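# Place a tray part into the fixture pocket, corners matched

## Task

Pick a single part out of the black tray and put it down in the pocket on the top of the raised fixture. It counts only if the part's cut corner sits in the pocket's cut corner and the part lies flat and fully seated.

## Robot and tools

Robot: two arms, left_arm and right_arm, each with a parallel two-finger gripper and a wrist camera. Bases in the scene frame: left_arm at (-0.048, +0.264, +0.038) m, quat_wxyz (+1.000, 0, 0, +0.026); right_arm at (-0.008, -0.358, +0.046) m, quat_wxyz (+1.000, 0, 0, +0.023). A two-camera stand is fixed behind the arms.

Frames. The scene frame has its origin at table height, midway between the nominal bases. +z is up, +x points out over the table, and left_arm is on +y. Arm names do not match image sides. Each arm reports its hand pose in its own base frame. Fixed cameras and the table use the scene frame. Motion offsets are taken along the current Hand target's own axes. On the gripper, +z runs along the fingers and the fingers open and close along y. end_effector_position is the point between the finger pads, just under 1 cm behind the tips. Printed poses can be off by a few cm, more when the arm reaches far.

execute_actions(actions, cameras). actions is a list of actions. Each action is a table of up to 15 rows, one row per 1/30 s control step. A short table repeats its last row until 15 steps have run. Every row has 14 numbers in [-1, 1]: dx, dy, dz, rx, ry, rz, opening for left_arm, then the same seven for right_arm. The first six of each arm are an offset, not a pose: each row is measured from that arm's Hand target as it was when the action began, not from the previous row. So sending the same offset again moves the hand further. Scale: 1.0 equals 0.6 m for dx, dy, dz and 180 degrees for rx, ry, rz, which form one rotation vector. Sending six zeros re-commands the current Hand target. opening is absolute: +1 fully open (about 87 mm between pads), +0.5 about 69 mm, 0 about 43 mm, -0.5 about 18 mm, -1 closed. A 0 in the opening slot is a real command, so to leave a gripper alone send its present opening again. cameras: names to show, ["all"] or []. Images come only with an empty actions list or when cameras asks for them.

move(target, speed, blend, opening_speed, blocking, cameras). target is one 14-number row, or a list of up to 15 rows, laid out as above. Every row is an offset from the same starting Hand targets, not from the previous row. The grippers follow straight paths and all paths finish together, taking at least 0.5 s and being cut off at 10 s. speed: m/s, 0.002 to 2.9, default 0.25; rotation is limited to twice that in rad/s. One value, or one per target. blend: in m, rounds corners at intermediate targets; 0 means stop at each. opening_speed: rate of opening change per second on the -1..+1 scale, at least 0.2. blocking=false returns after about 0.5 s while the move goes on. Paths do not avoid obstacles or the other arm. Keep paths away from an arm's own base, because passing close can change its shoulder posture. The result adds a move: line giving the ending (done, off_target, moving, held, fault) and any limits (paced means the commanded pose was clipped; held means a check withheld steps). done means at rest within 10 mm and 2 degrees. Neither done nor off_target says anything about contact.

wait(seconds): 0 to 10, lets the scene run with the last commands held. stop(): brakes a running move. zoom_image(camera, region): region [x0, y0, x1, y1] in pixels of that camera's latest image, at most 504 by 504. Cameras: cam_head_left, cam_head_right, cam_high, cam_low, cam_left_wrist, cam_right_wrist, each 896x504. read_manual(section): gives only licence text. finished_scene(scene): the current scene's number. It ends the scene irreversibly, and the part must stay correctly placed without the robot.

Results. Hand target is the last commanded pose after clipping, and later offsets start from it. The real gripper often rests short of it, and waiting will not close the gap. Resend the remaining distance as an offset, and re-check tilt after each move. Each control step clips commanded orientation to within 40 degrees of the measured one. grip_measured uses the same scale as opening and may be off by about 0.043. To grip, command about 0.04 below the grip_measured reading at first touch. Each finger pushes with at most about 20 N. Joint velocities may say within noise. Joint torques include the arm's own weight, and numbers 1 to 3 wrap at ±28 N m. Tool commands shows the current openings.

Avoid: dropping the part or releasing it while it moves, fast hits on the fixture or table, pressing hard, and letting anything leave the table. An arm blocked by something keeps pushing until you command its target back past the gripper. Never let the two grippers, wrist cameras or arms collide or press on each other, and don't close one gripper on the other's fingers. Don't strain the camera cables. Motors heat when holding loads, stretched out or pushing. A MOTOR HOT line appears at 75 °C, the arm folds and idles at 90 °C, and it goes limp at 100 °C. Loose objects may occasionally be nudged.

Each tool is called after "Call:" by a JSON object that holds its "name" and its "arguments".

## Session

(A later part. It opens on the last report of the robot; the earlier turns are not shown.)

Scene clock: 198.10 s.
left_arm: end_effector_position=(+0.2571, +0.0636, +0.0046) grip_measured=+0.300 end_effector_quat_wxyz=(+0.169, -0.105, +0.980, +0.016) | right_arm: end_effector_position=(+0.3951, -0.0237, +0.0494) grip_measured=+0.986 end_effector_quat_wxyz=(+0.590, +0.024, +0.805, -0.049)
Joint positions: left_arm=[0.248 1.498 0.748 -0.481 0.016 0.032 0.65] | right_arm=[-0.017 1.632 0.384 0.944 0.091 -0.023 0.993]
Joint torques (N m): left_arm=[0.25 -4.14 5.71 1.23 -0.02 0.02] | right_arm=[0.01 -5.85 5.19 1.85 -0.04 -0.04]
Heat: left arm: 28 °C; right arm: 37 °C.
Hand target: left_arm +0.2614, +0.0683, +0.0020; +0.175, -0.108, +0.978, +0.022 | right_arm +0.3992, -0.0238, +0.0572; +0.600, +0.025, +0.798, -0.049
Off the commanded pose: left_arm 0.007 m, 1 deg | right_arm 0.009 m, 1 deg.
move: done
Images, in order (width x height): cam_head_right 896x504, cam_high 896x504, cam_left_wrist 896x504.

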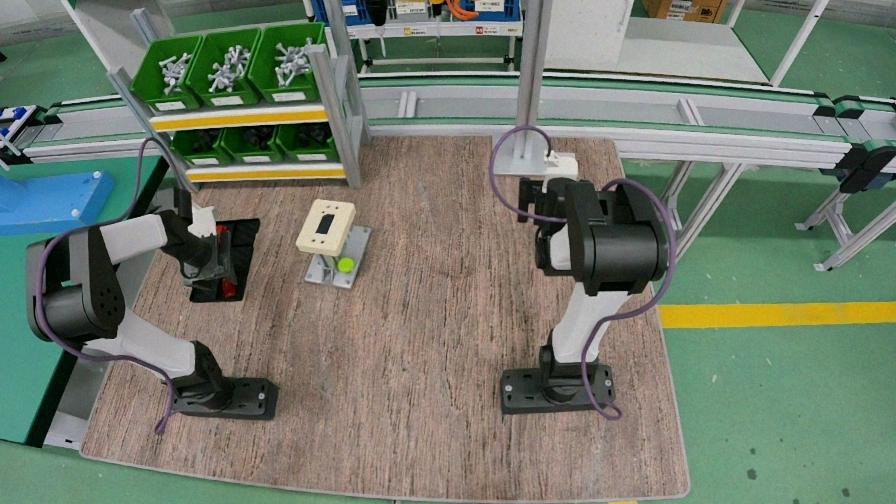

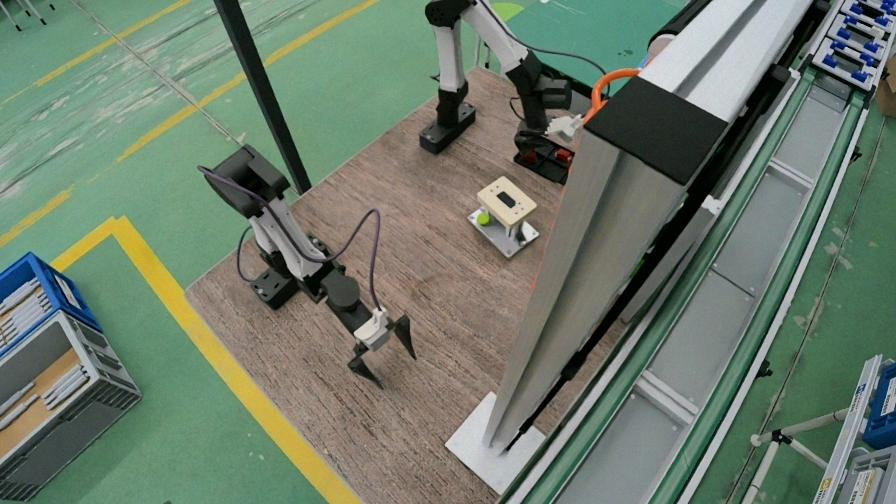

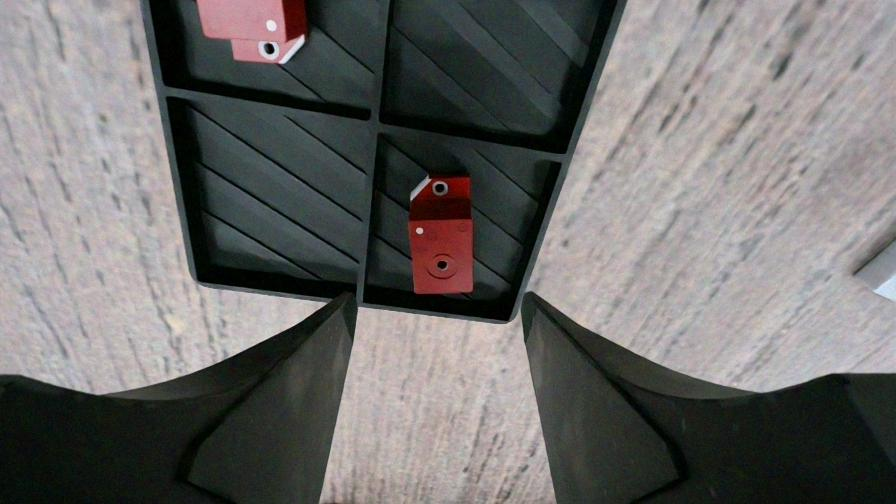

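Call:
{"name": "move", "arguments": {"target": [0.007,0.0,0.033,0,0,0,0.1,0,0,0,0,0,0,1], "cameras": ["cam_left_wrist","cam_high","cam_head_right"]}}

Call:
{"name": "zoom_image", "arguments": {"camera": "cam_left_wrist", "region": [250, 100, 640, 360]}}

Call:
{"name": "zoom_image", "arguments": {"camera": "cam_high", "region": [500, 80, 610, 200]}}

Scene clock: 206.73 s.
left_arm: end_effector_position=(+0.2603, +0.0645, -0.0153) grip_measured=+0.100 end_effector_quat_wxyz=(+0.169, -0.105, +0.980, +0.016) | right_arm: end_effector_position=(+0.3951, -0.0237, +0.0494) grip_measured=+0.986 end_effector_quat_wxyz=(+0.590, +0.024, +0.805, -0.049)
Joint positions: left_arm=[0.248 1.559 0.713 -0.385 0.016 0.032 0.55] | right_arm=[-0.017 1.632 0.384 0.944 0.091 -0.023 0.993]
Joint torques (N m): left_arm=[0.25 -4.46 5.35 1.23 -0.02 0.02] | right_arm=[0.01 -5.85 5.19 1.85 -0.04 -0.04]
Heat: left arm: 27 °C; right arm: 37 °C.
Hand target: left_arm +0.2643, +0.0691, -0.0179; +0.175, -0.108, +0.978, +0.022 | right_arm +0.3992, -0.0238, +0.0572; +0.600, +0.025, +0.798, -0.049
Off the commanded pose: left_arm 0.007 m, 1 deg | right_arm 0.009 m, 1 deg.
move: done
Images, in order (width x height): cam_head_right 896x504, cam_high 896x504, cam_left_wrist 896x504.

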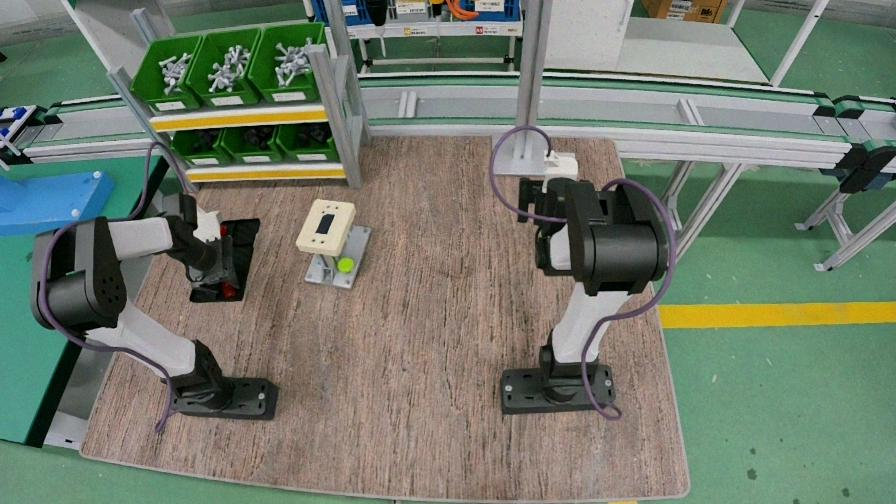

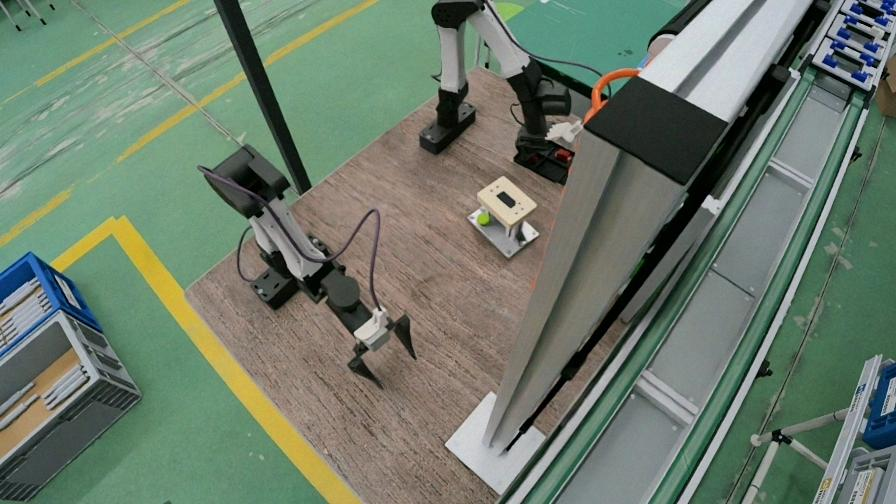

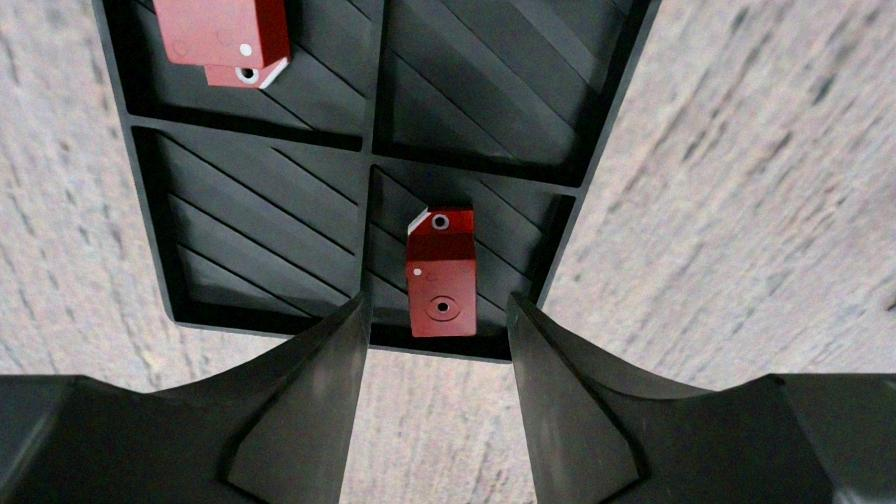

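Scaled by 1.292 from the camera's 896x504 image, which has a finer 1280x720 frame.

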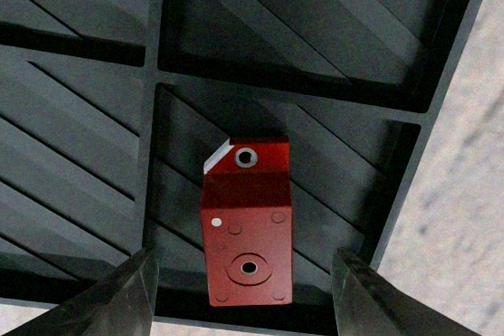

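Scaled by 4.200 from the camera's 896x504 image, which has a finer 1280x720 frame.

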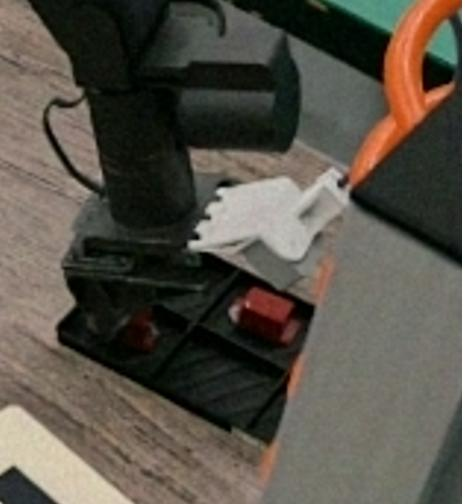

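Call:
{"name": "move", "arguments": {"target": [0.0005,-0.002,0.0145,0,0,0,-0.1,0,0,0,0,0,0,1], "cameras": ["cam_left_wrist","cam_high","cam_head_right"], "speed": 0.05}}

Call:
{"name": "zoom_image", "arguments": {"camera": "cam_left_wrist", "region": [300, 180, 570, 360]}}

Call:
{"name": "zoom_image", "arguments": {"camera": "cam_high", "region": [500, 100, 590, 200]}}

Scene clock: 215.57 s.
left_arm: end_effector_position=(+0.2631, +0.0652, -0.0237) grip_measured=-0.100 end_effector_quat_wxyz=(+0.168, -0.105, +0.980, +0.016) | right_arm: end_effector_position=(+0.3951, -0.0237, +0.0494) grip_measured=+0.986 end_effector_quat_wxyz=(+0.590, +0.024, +0.805, -0.049)
Joint positions: left_arm=[0.248 1.593 0.706 -0.345 0.016 0.032 0.45] | right_arm=[-0.017 1.632 0.384 0.944 0.091 -0.023 0.993]
Joint torques (N m): left_arm=[-0.21 -4.72 5.18 1.23 -0.03 -0.02] | right_arm=[0.02 -5.85 5.18 1.84 -0.04 -0.04]
Heat: left arm: 26 °C; right arm: 37 °C.
Hand target: left_arm +0.2672, +0.0686, -0.0262; +0.175, -0.108, +0.978, +0.022 | right_arm +0.3992, -0.0238, +0.0572; +0.600, +0.025, +0.798, -0.049
Off the commanded pose: left_arm 0.006 m, 1 deg | right_arm 0.009 m, 1 deg.
move: done
Images, in order (width x height): cam_head_right 896x504, cam_high 896x504, cam_left_wrist 896x504.

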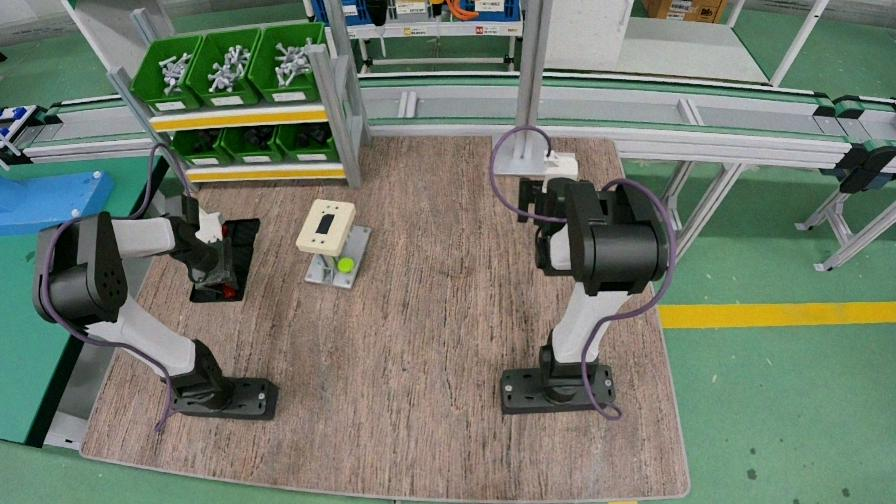

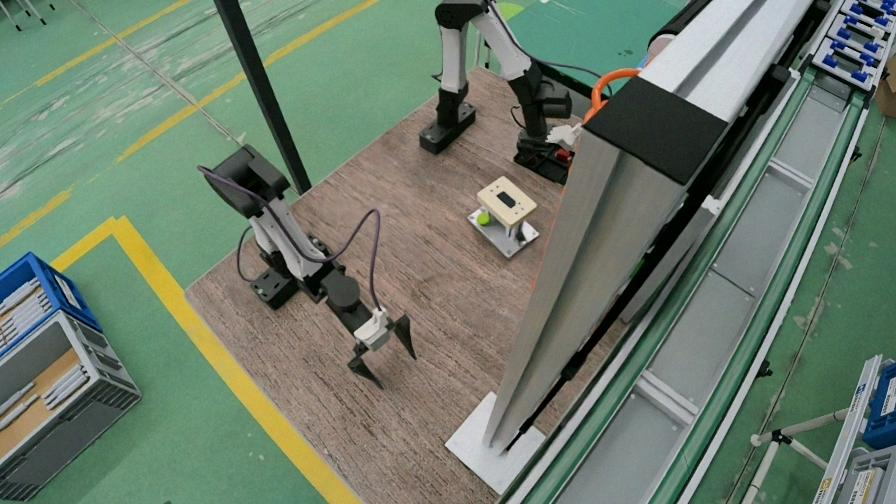

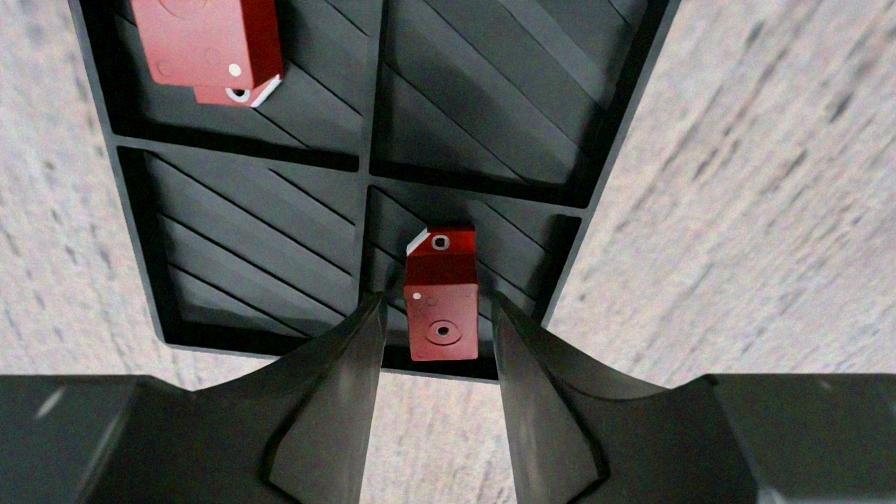

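Scaled by 1.867 from the camera's 896x504 image, which has a finer 1280x720 frame.

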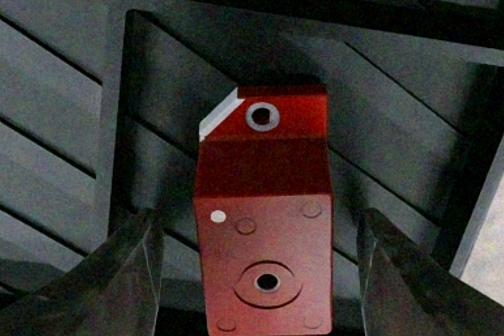

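Scaled by 5.040 from the camera's 896x504 image, which has a finer 1280x720 frame.

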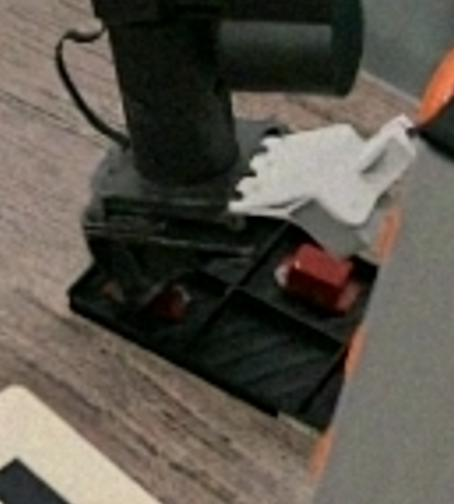

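Call:
{"name": "move", "arguments": {"target": [0,0,0,0,0,0,-0.52,0,0,0,0,0,0,1], "opening_speed": 0.3, "cameras": ["cam_left_wrist"]}}

Call:
{"name": "zoom_image", "arguments": {"camera": "cam_left_wrist", "region": [300, 180, 570, 420]}}

Scene clock: 224.43 s.
left_arm: end_effector_position=(+0.2633, +0.0652, -0.0237) grip_measured=-0.399 end_effector_quat_wxyz=(+0.169, -0.105, +0.980, +0.016) | right_arm: end_effector_position=(+0.3951, -0.0237, +0.0494) grip_measured=+0.986 end_effector_quat_wxyz=(+0.590, +0.024, +0.805, -0.049)
Joint positions: left_arm=[0.248 1.593 0.706 -0.344 0.016 0.032 0.301] | right_arm=[-0.017 1.632 0.384 0.944 0.091 -0.023 0.993]
Joint torques (N m): left_arm=[-0.2 -4.71 5.18 1.23 -0.03 -0.03] | right_arm=[0.01 -5.83 5.18 1.85 -0.04 -0.04]
Heat: left arm: 26 °C; right arm: 38 °C.
Hand target: left_arm +0.2672, +0.0686, -0.0262; +0.175, -0.108, +0.978, +0.022 | right_arm +0.3992, -0.0238, +0.0572; +0.600, +0.025, +0.798, -0.049
Off the commanded pose: left_arm 0.006 m, 1 deg | right_arm 0.009 m, 1 deg.
move: done
Images, in order (width x height): cam_left_wrist 896x504.

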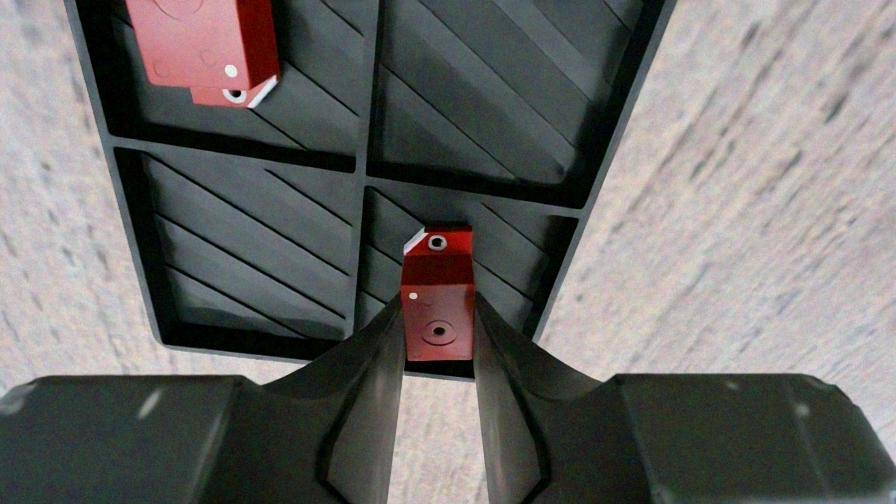

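Scaled by 1.867 from the camera's 896x504 image, which has a finer 1280x720 frame.

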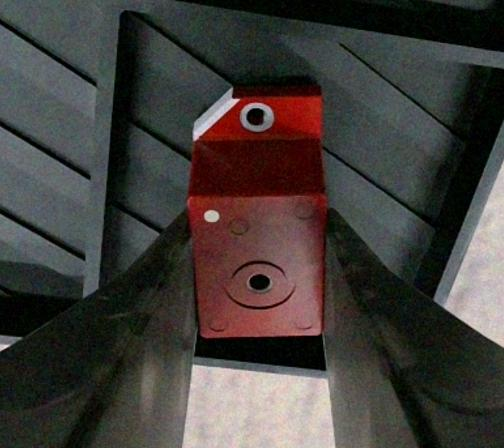

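Call:
{"name": "move", "arguments": {"target": [[-0.012,0,-0.032,0,0,0,-0.46,0,0,0,0,0,0,1],[-0.087,0,-0.235,0,0,0,-0.46,0,0,0,0,0,0,1]], "speed": [0.06,0.25], "blend": 0.005, "cameras": ["all"]}}

Call:
{"name": "zoom_image", "arguments": {"camera": "cam_left_wrist", "region": [300, 180, 570, 420]}}

Call:
{"name": "zoom_image", "arguments": {"camera": "cam_high", "region": [460, 80, 600, 260]}}

Call:
{"name": "zoom_image", "arguments": {"camera": "cam_head_right", "region": [150, 170, 390, 310]}}

Scene clock: 233.13 s.
left_arm: end_effector_position=(+0.2628, +0.0651, +0.1111) grip_measured=-0.399 end_effector_quat_wxyz=(+0.157, -0.105, +0.982, +0.014) | right_arm: end_effector_position=(+0.3951, -0.0237, +0.0494) grip_measured=+0.986 end_effector_quat_wxyz=(+0.590, +0.024, +0.805, -0.049)
Joint positions: left_arm=[0.248 1.422 1.128 -0.961 0.016 0.032 0.301] | right_arm=[-0.017 1.632 0.384 0.944 0.091 -0.023 0.993]
Joint torques (N m): left_arm=[-0.54 -7.34 9.31 0.8 -0.04 -0.06] | right_arm=[0.02 -5.85 5.19 1.84 -0.04 -0.04]
Heat: left arm: 26 °C; right arm: 38 °C.
Hand target: left_arm +0.2675, +0.0677, +0.1242; +0.175, -0.108, +0.978, +0.022 | right_arm +0.3992, -0.0238, +0.0572; +0.600, +0.025, +0.798, -0.049
Off the commanded pose: left_arm 0.014 m, 2 deg | right_arm 0.009 m, 1 deg.
move: off_target (left_arm)

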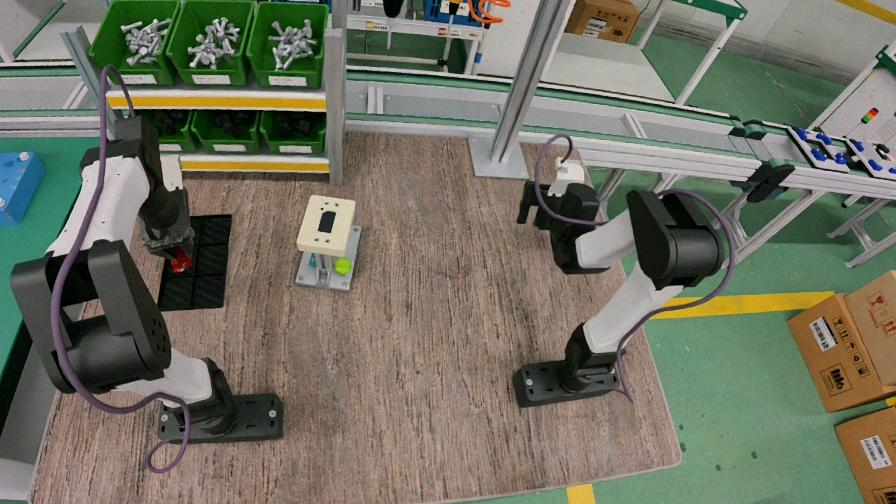

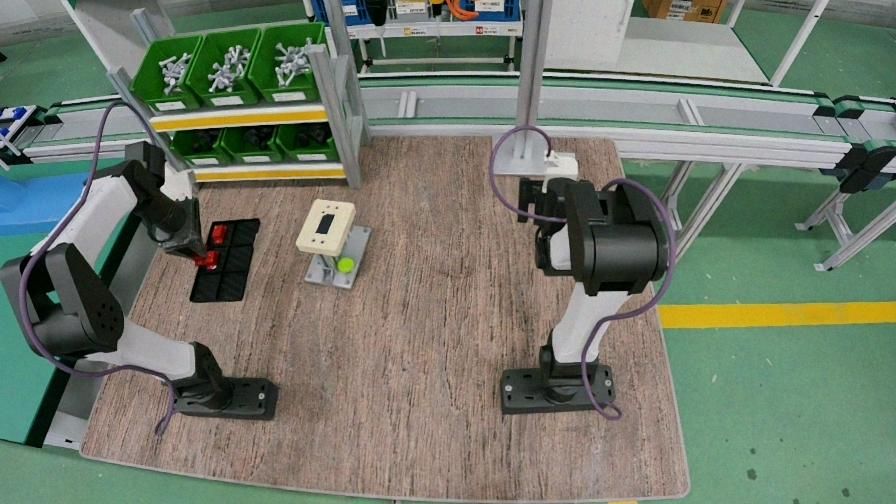

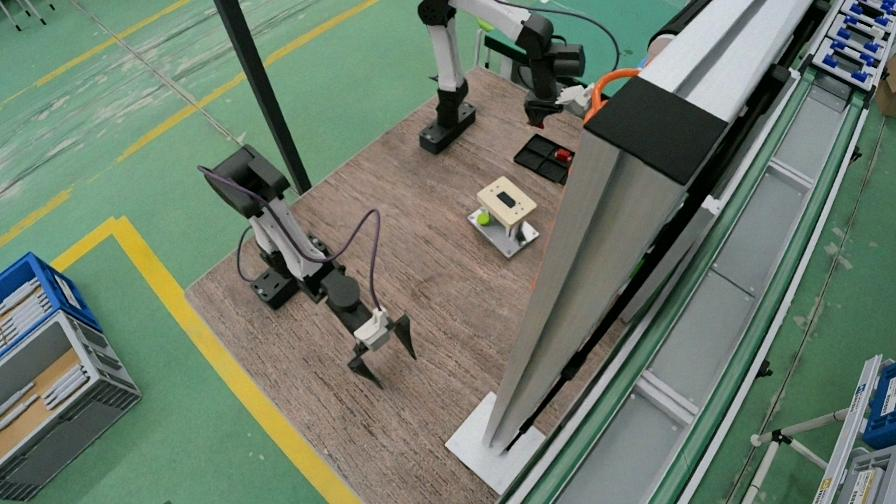

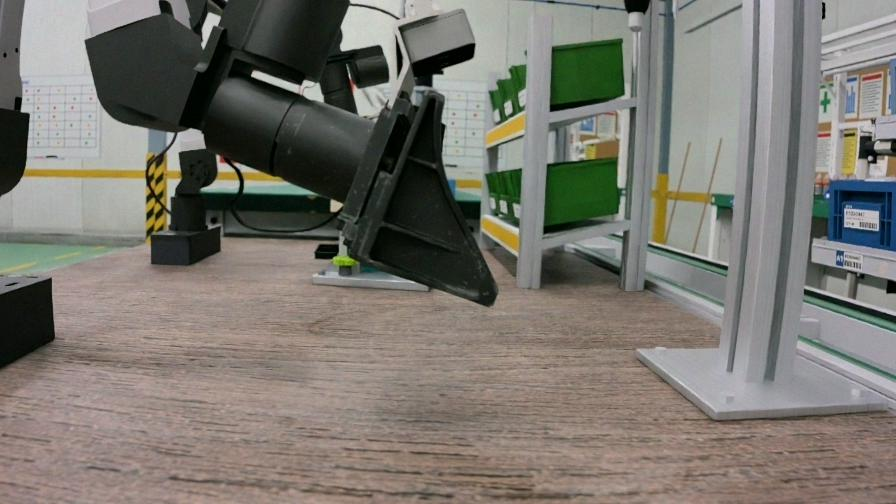

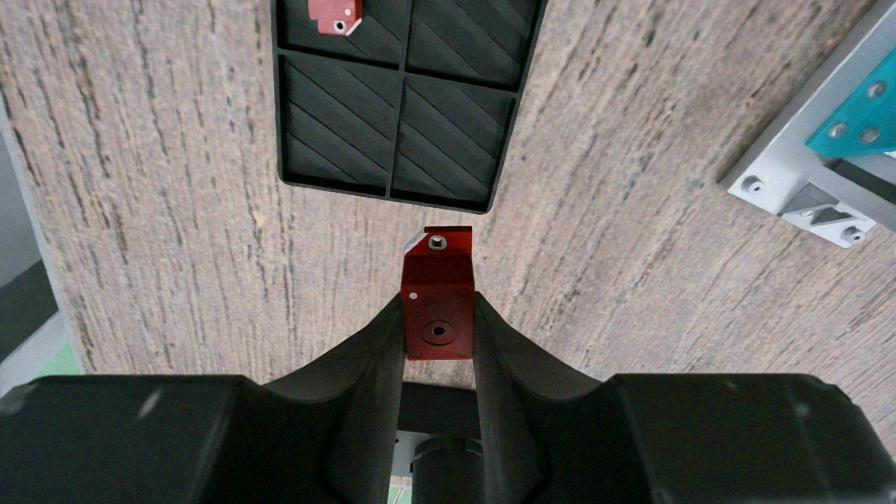

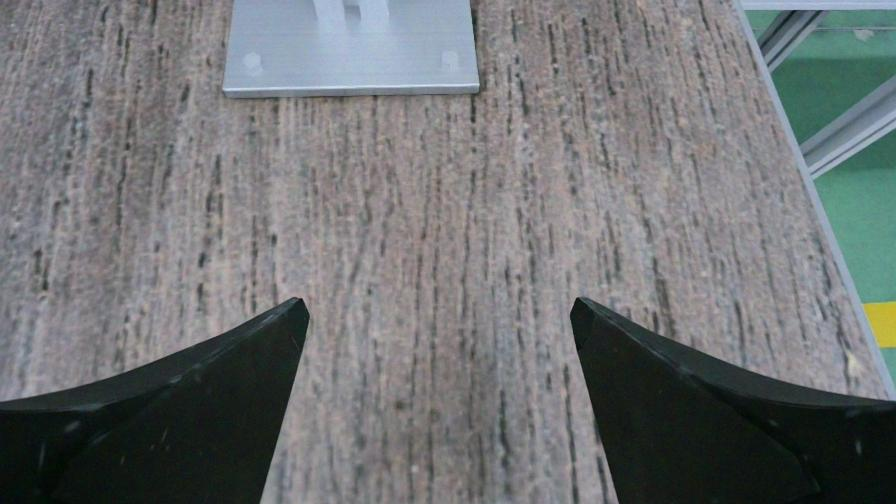

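Scaled by 1.867 from the camera's 896x504 image, which has a finer 1280x720 frame.

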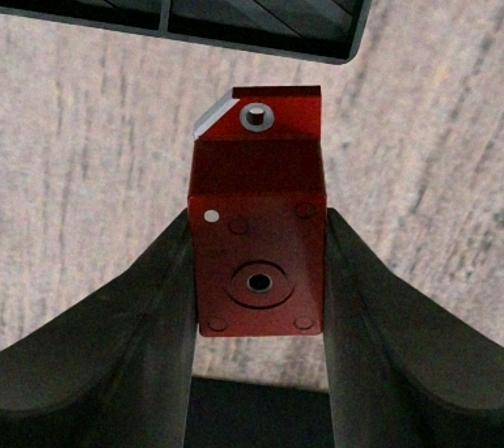

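Scaled by 2.800 from the camera's 896x504 image, which has a finer 1280x720 frame.

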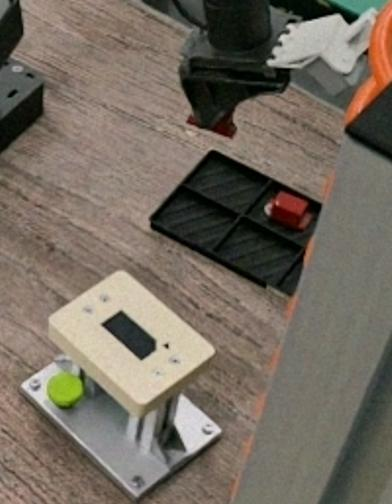

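Scaled by 2.100 from the camera's 896x504 image, which has a finer 1280x720 frame.

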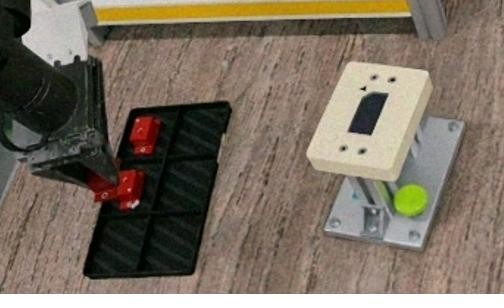

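Call:
{"name": "move", "arguments": {"target": [[-0.0237,0,-0.064,0,0,0,-0.46,0,0,0,0,0,0,1],[0.0152,-0.4275,-0.0808,0.05,-0.0008,0.135,-0.46,0,0,0,0,0,0,1]], "blend": 0.02, "cameras": ["all"]}}

Call:
{"name": "zoom_image", "arguments": {"camera": "cam_left_wrist", "region": [300, 0, 804, 380]}}

Call:
{"name": "zoom_image", "arguments": {"camera": "cam_high", "region": [440, 120, 600, 270]}}

Call:
{"name": "zoom_image", "arguments": {"camera": "cam_head_right", "region": [230, 150, 430, 310]}}

Call:
{"name": "zoom_image", "arguments": {"camera": "cam_head_left", "region": [230, 150, 430, 310]}}

Scene clock: 262.93 s.
left_arm: end_effector_position=(+0.2928, -0.1879, +0.1584) grip_measured=-0.399 end_effector_quat_wxyz=(+0.166, +0.122, +0.978, -0.020) | right_arm: end_effector_position=(+0.3951, -0.0237, +0.0494) grip_measured=+0.986 end_effector_quat_wxyz=(+0.590, +0.024, +0.805, -0.049)
Joint positions: left_arm=[-0.589 1.712 1.604 -1.145 -0.111 -0.323 0.301] | right_arm=[-0.017 1.632 0.384 0.944 0.091 -0.023 0.993]
Joint torques (N m): left_arm=[-0.17 -6.99 9.69 0.84 -0.17 -0.09] | right_arm=[0.01 -5.85 5.19 1.84 -0.04 -0.04]
Heat: left arm: 28 °C; right arm: 38 °C.
Hand target: left_arm +0.2990, -0.1884, +0.1648; +0.176, +0.114, +0.978, -0.017 | right_arm +0.3992, -0.0238, +0.0572; +0.600, +0.025, +0.798, -0.049
Off the commanded pose: left_arm 0.009 m, 1 deg | right_arm 0.009 m, 1 deg.
move: done

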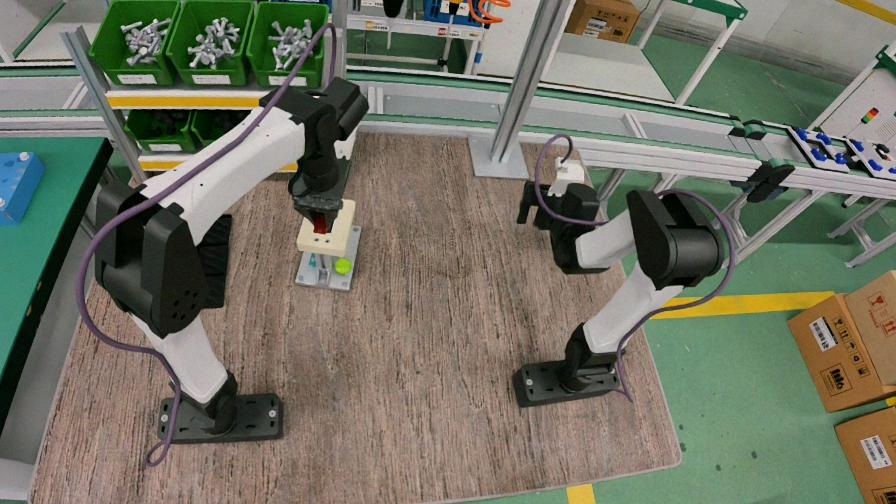

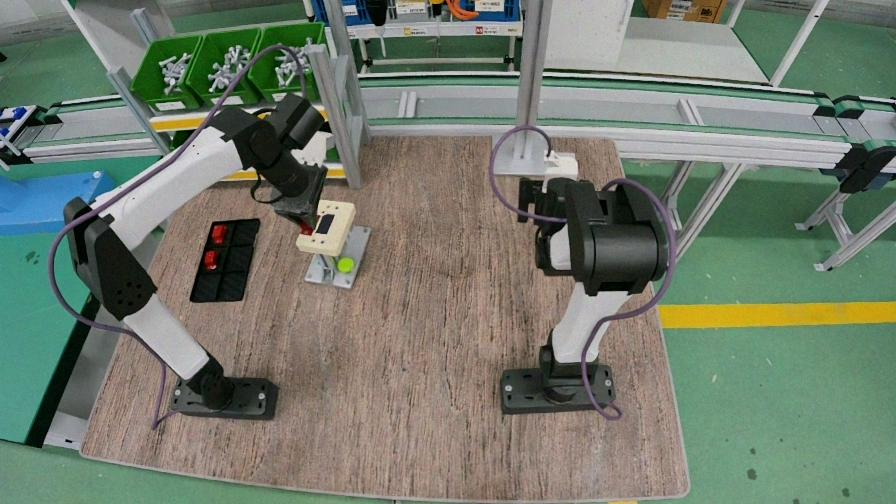

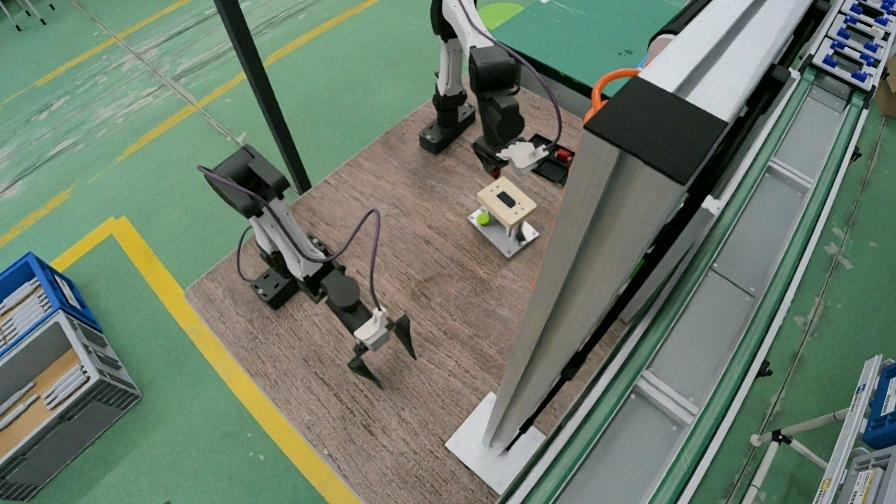

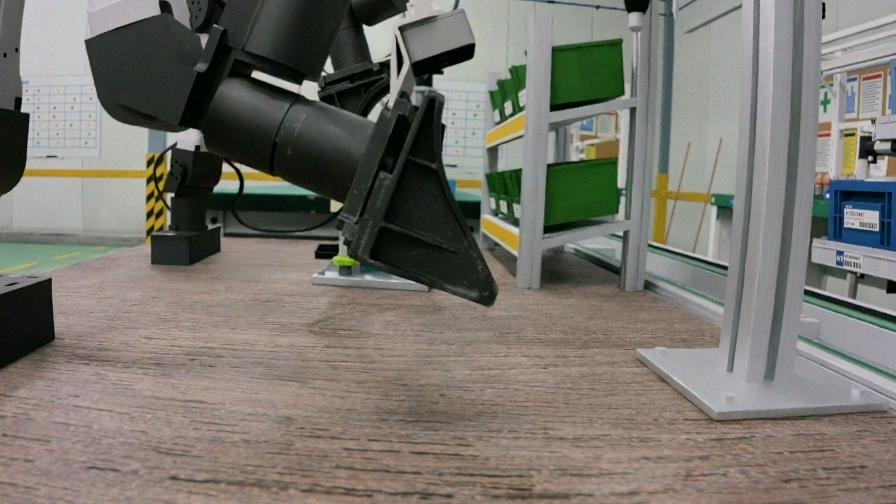

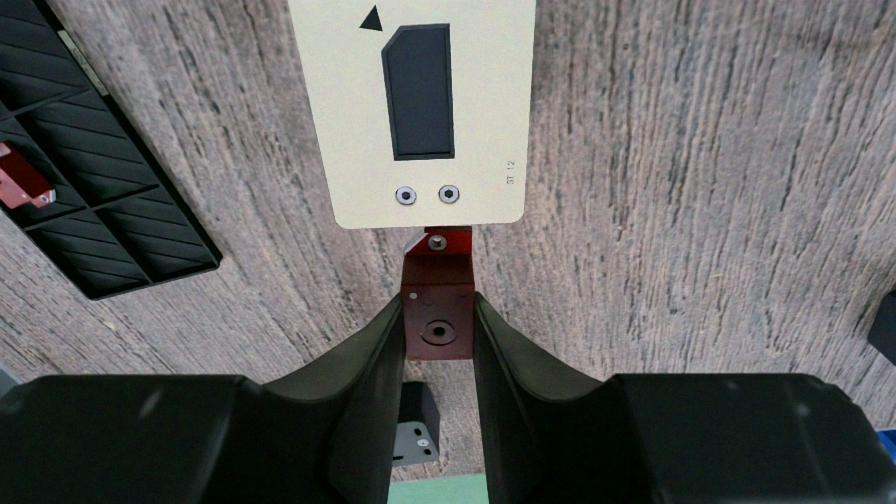

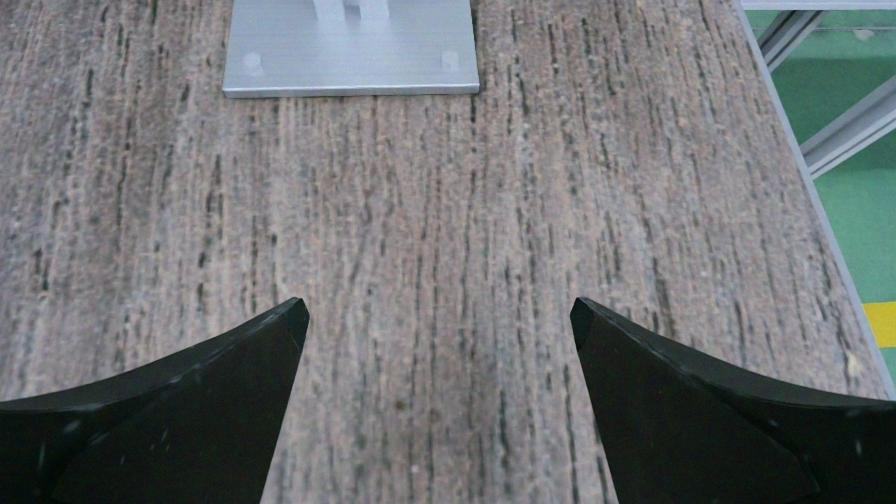

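Scaled by 1.000.

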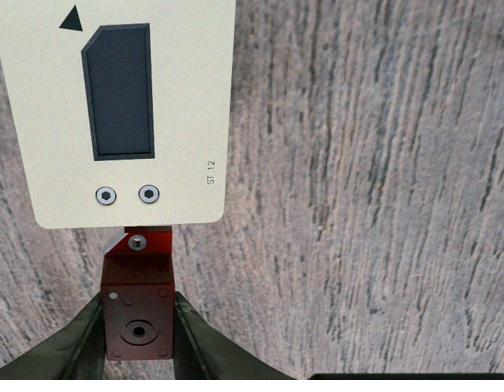

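Scaled by 3.150 from the camera's 896x504 image, which has a finer 1280x720 frame.

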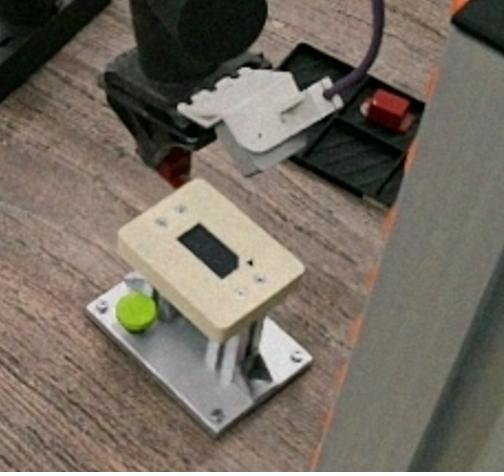

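Scaled by 2.520 from the camera's 896x504 image, which has a finer 1280x720 frame.

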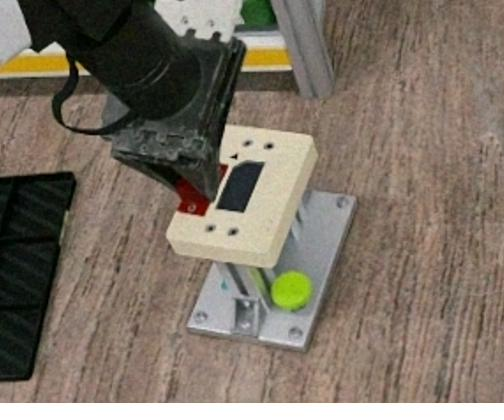

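Scaled by 2.520 from the camera's 896x504 image, which has a finer 1280x720 frame.

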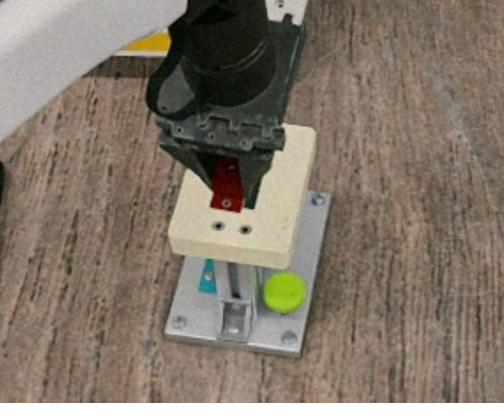

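Call:
{"name": "move", "arguments": {"target": [-0.0704,0.0117,0.0261,-0.0041,0,-0.0109,-0.46,0,0,0,0,0,0,1], "cameras": ["cam_left_wrist","cam_head_left","cam_high","cam_head_right"]}}

Call:
{"name": "zoom_image", "arguments": {"camera": "cam_left_wrist", "region": [300, 80, 600, 380]}}

Call:
{"name": "zoom_image", "arguments": {"camera": "cam_high", "region": [440, 120, 600, 270]}}

Call:
{"name": "zoom_image", "arguments": {"camera": "cam_head_right", "region": [230, 150, 430, 310]}}

Scene clock: 302.87 s.
left_arm: end_effector_position=(+0.3393, -0.1913, +0.1595) grip_measured=-0.399 end_effector_quat_wxyz=(+0.169, +0.093, +0.981, -0.016) | right_arm: end_effector_position=(+0.3951, -0.0237, +0.0494) grip_measured=+0.986 end_effector_quat_wxyz=(+0.590, +0.024, +0.805, -0.049)
Joint positions: left_arm=[-0.53 1.876 1.81 -1.182 -0.112 -0.323 0.301] | right_arm=[-0.017 1.632 0.384 0.944 0.091 -0.023 0.993]
Joint torques (N m): left_arm=[-0.29 -8.29 9.62 0.81 -0.09 0.11] | right_arm=[0.01 -5.83 5.2 1.84 -0.04 -0.04]
Motor temperatures (°C): left_arm=[18 28 31 23 18 19 19] | right_arm=[21 27 26 39 20 19 17]
Heat: left arm: 31 °C; right arm: 39 °C.
Hand target: left_arm +0.3445, -0.1918, +0.1649; +0.176, +0.096, +0.980, -0.014 | right_arm +0.3992, -0.0238, +0.0572; +0.600, +0.025, +0.798, -0.049
Off the commanded pose: left_arm 0.007 m, 1 deg | right_arm 0.009 m, 1 deg.
move: done
Images, in order (width x height): cam_head_left 896x504, cam_head_right 896x504, cam_high 896x504, cam_left_wrist 896x504.

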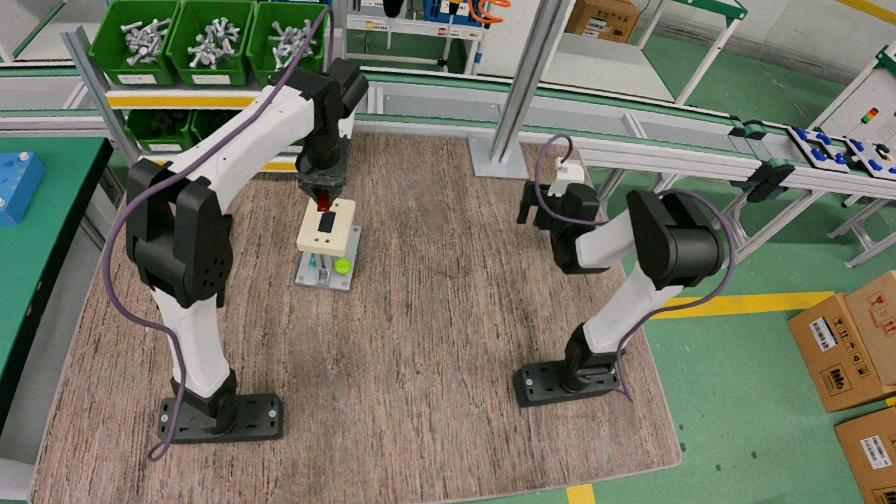

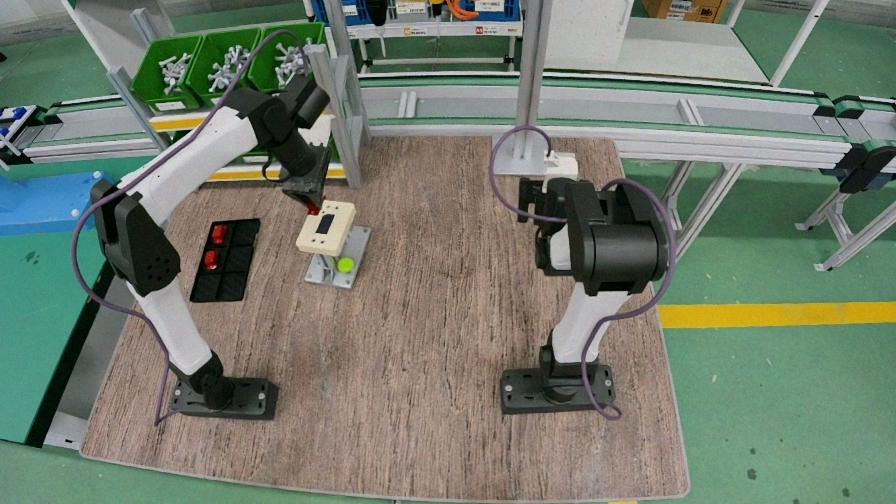

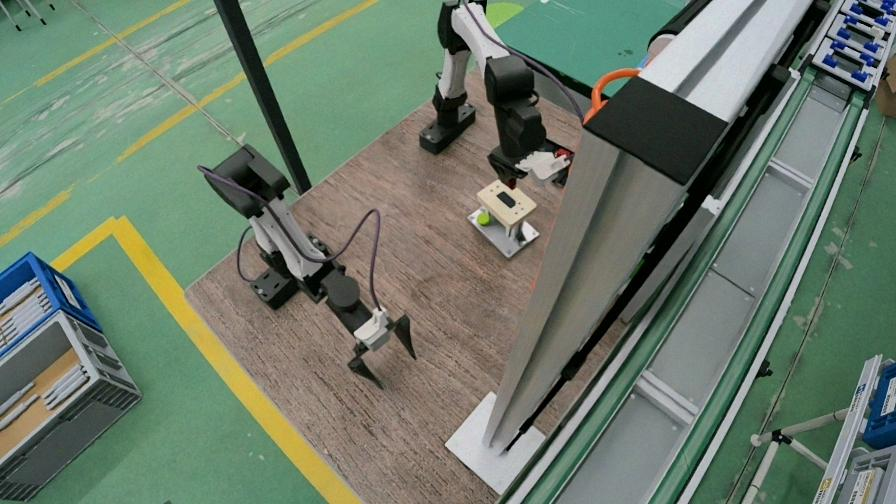

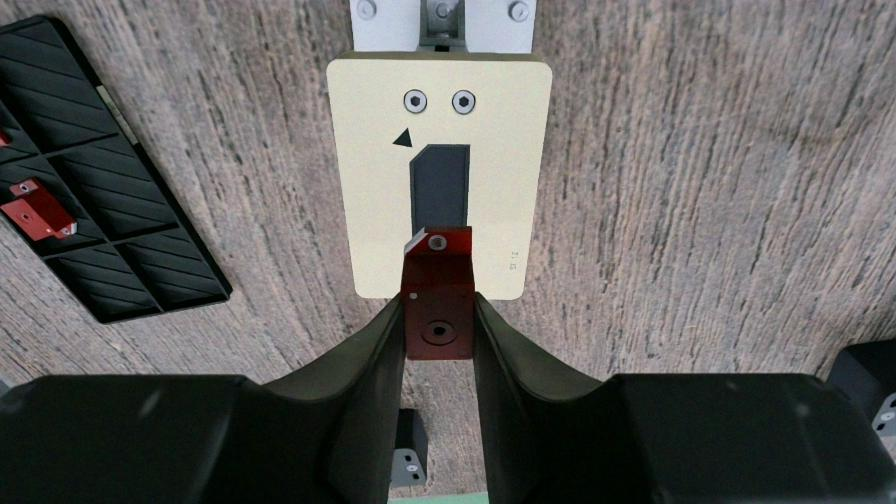

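Scaled by 1.680 from the camera's 896x504 image, which has a finer 1280x720 frame.

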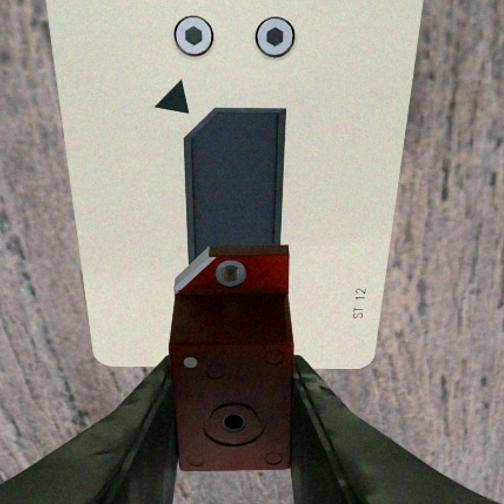

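Scaled by 3.150 from the camera's 896x504 image, which has a finer 1280x720 frame.

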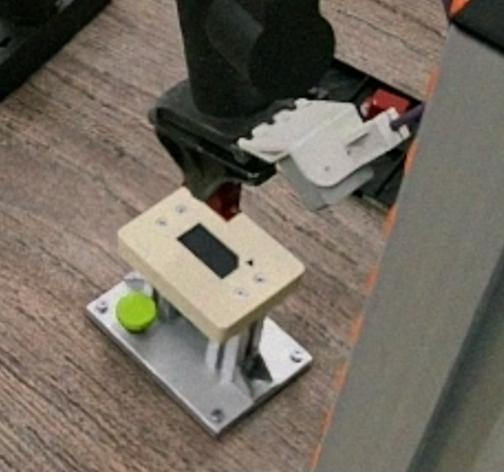

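Scaled by 2.520 from the camera's 896x504 image, which has a finer 1280x720 frame.

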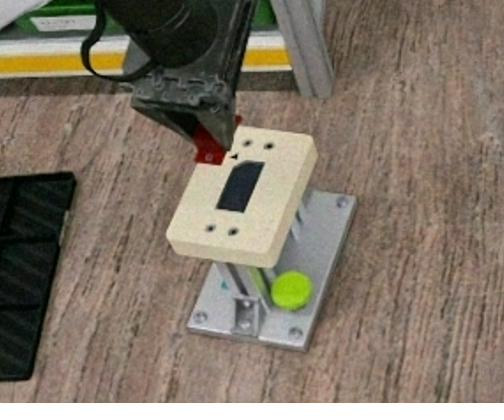

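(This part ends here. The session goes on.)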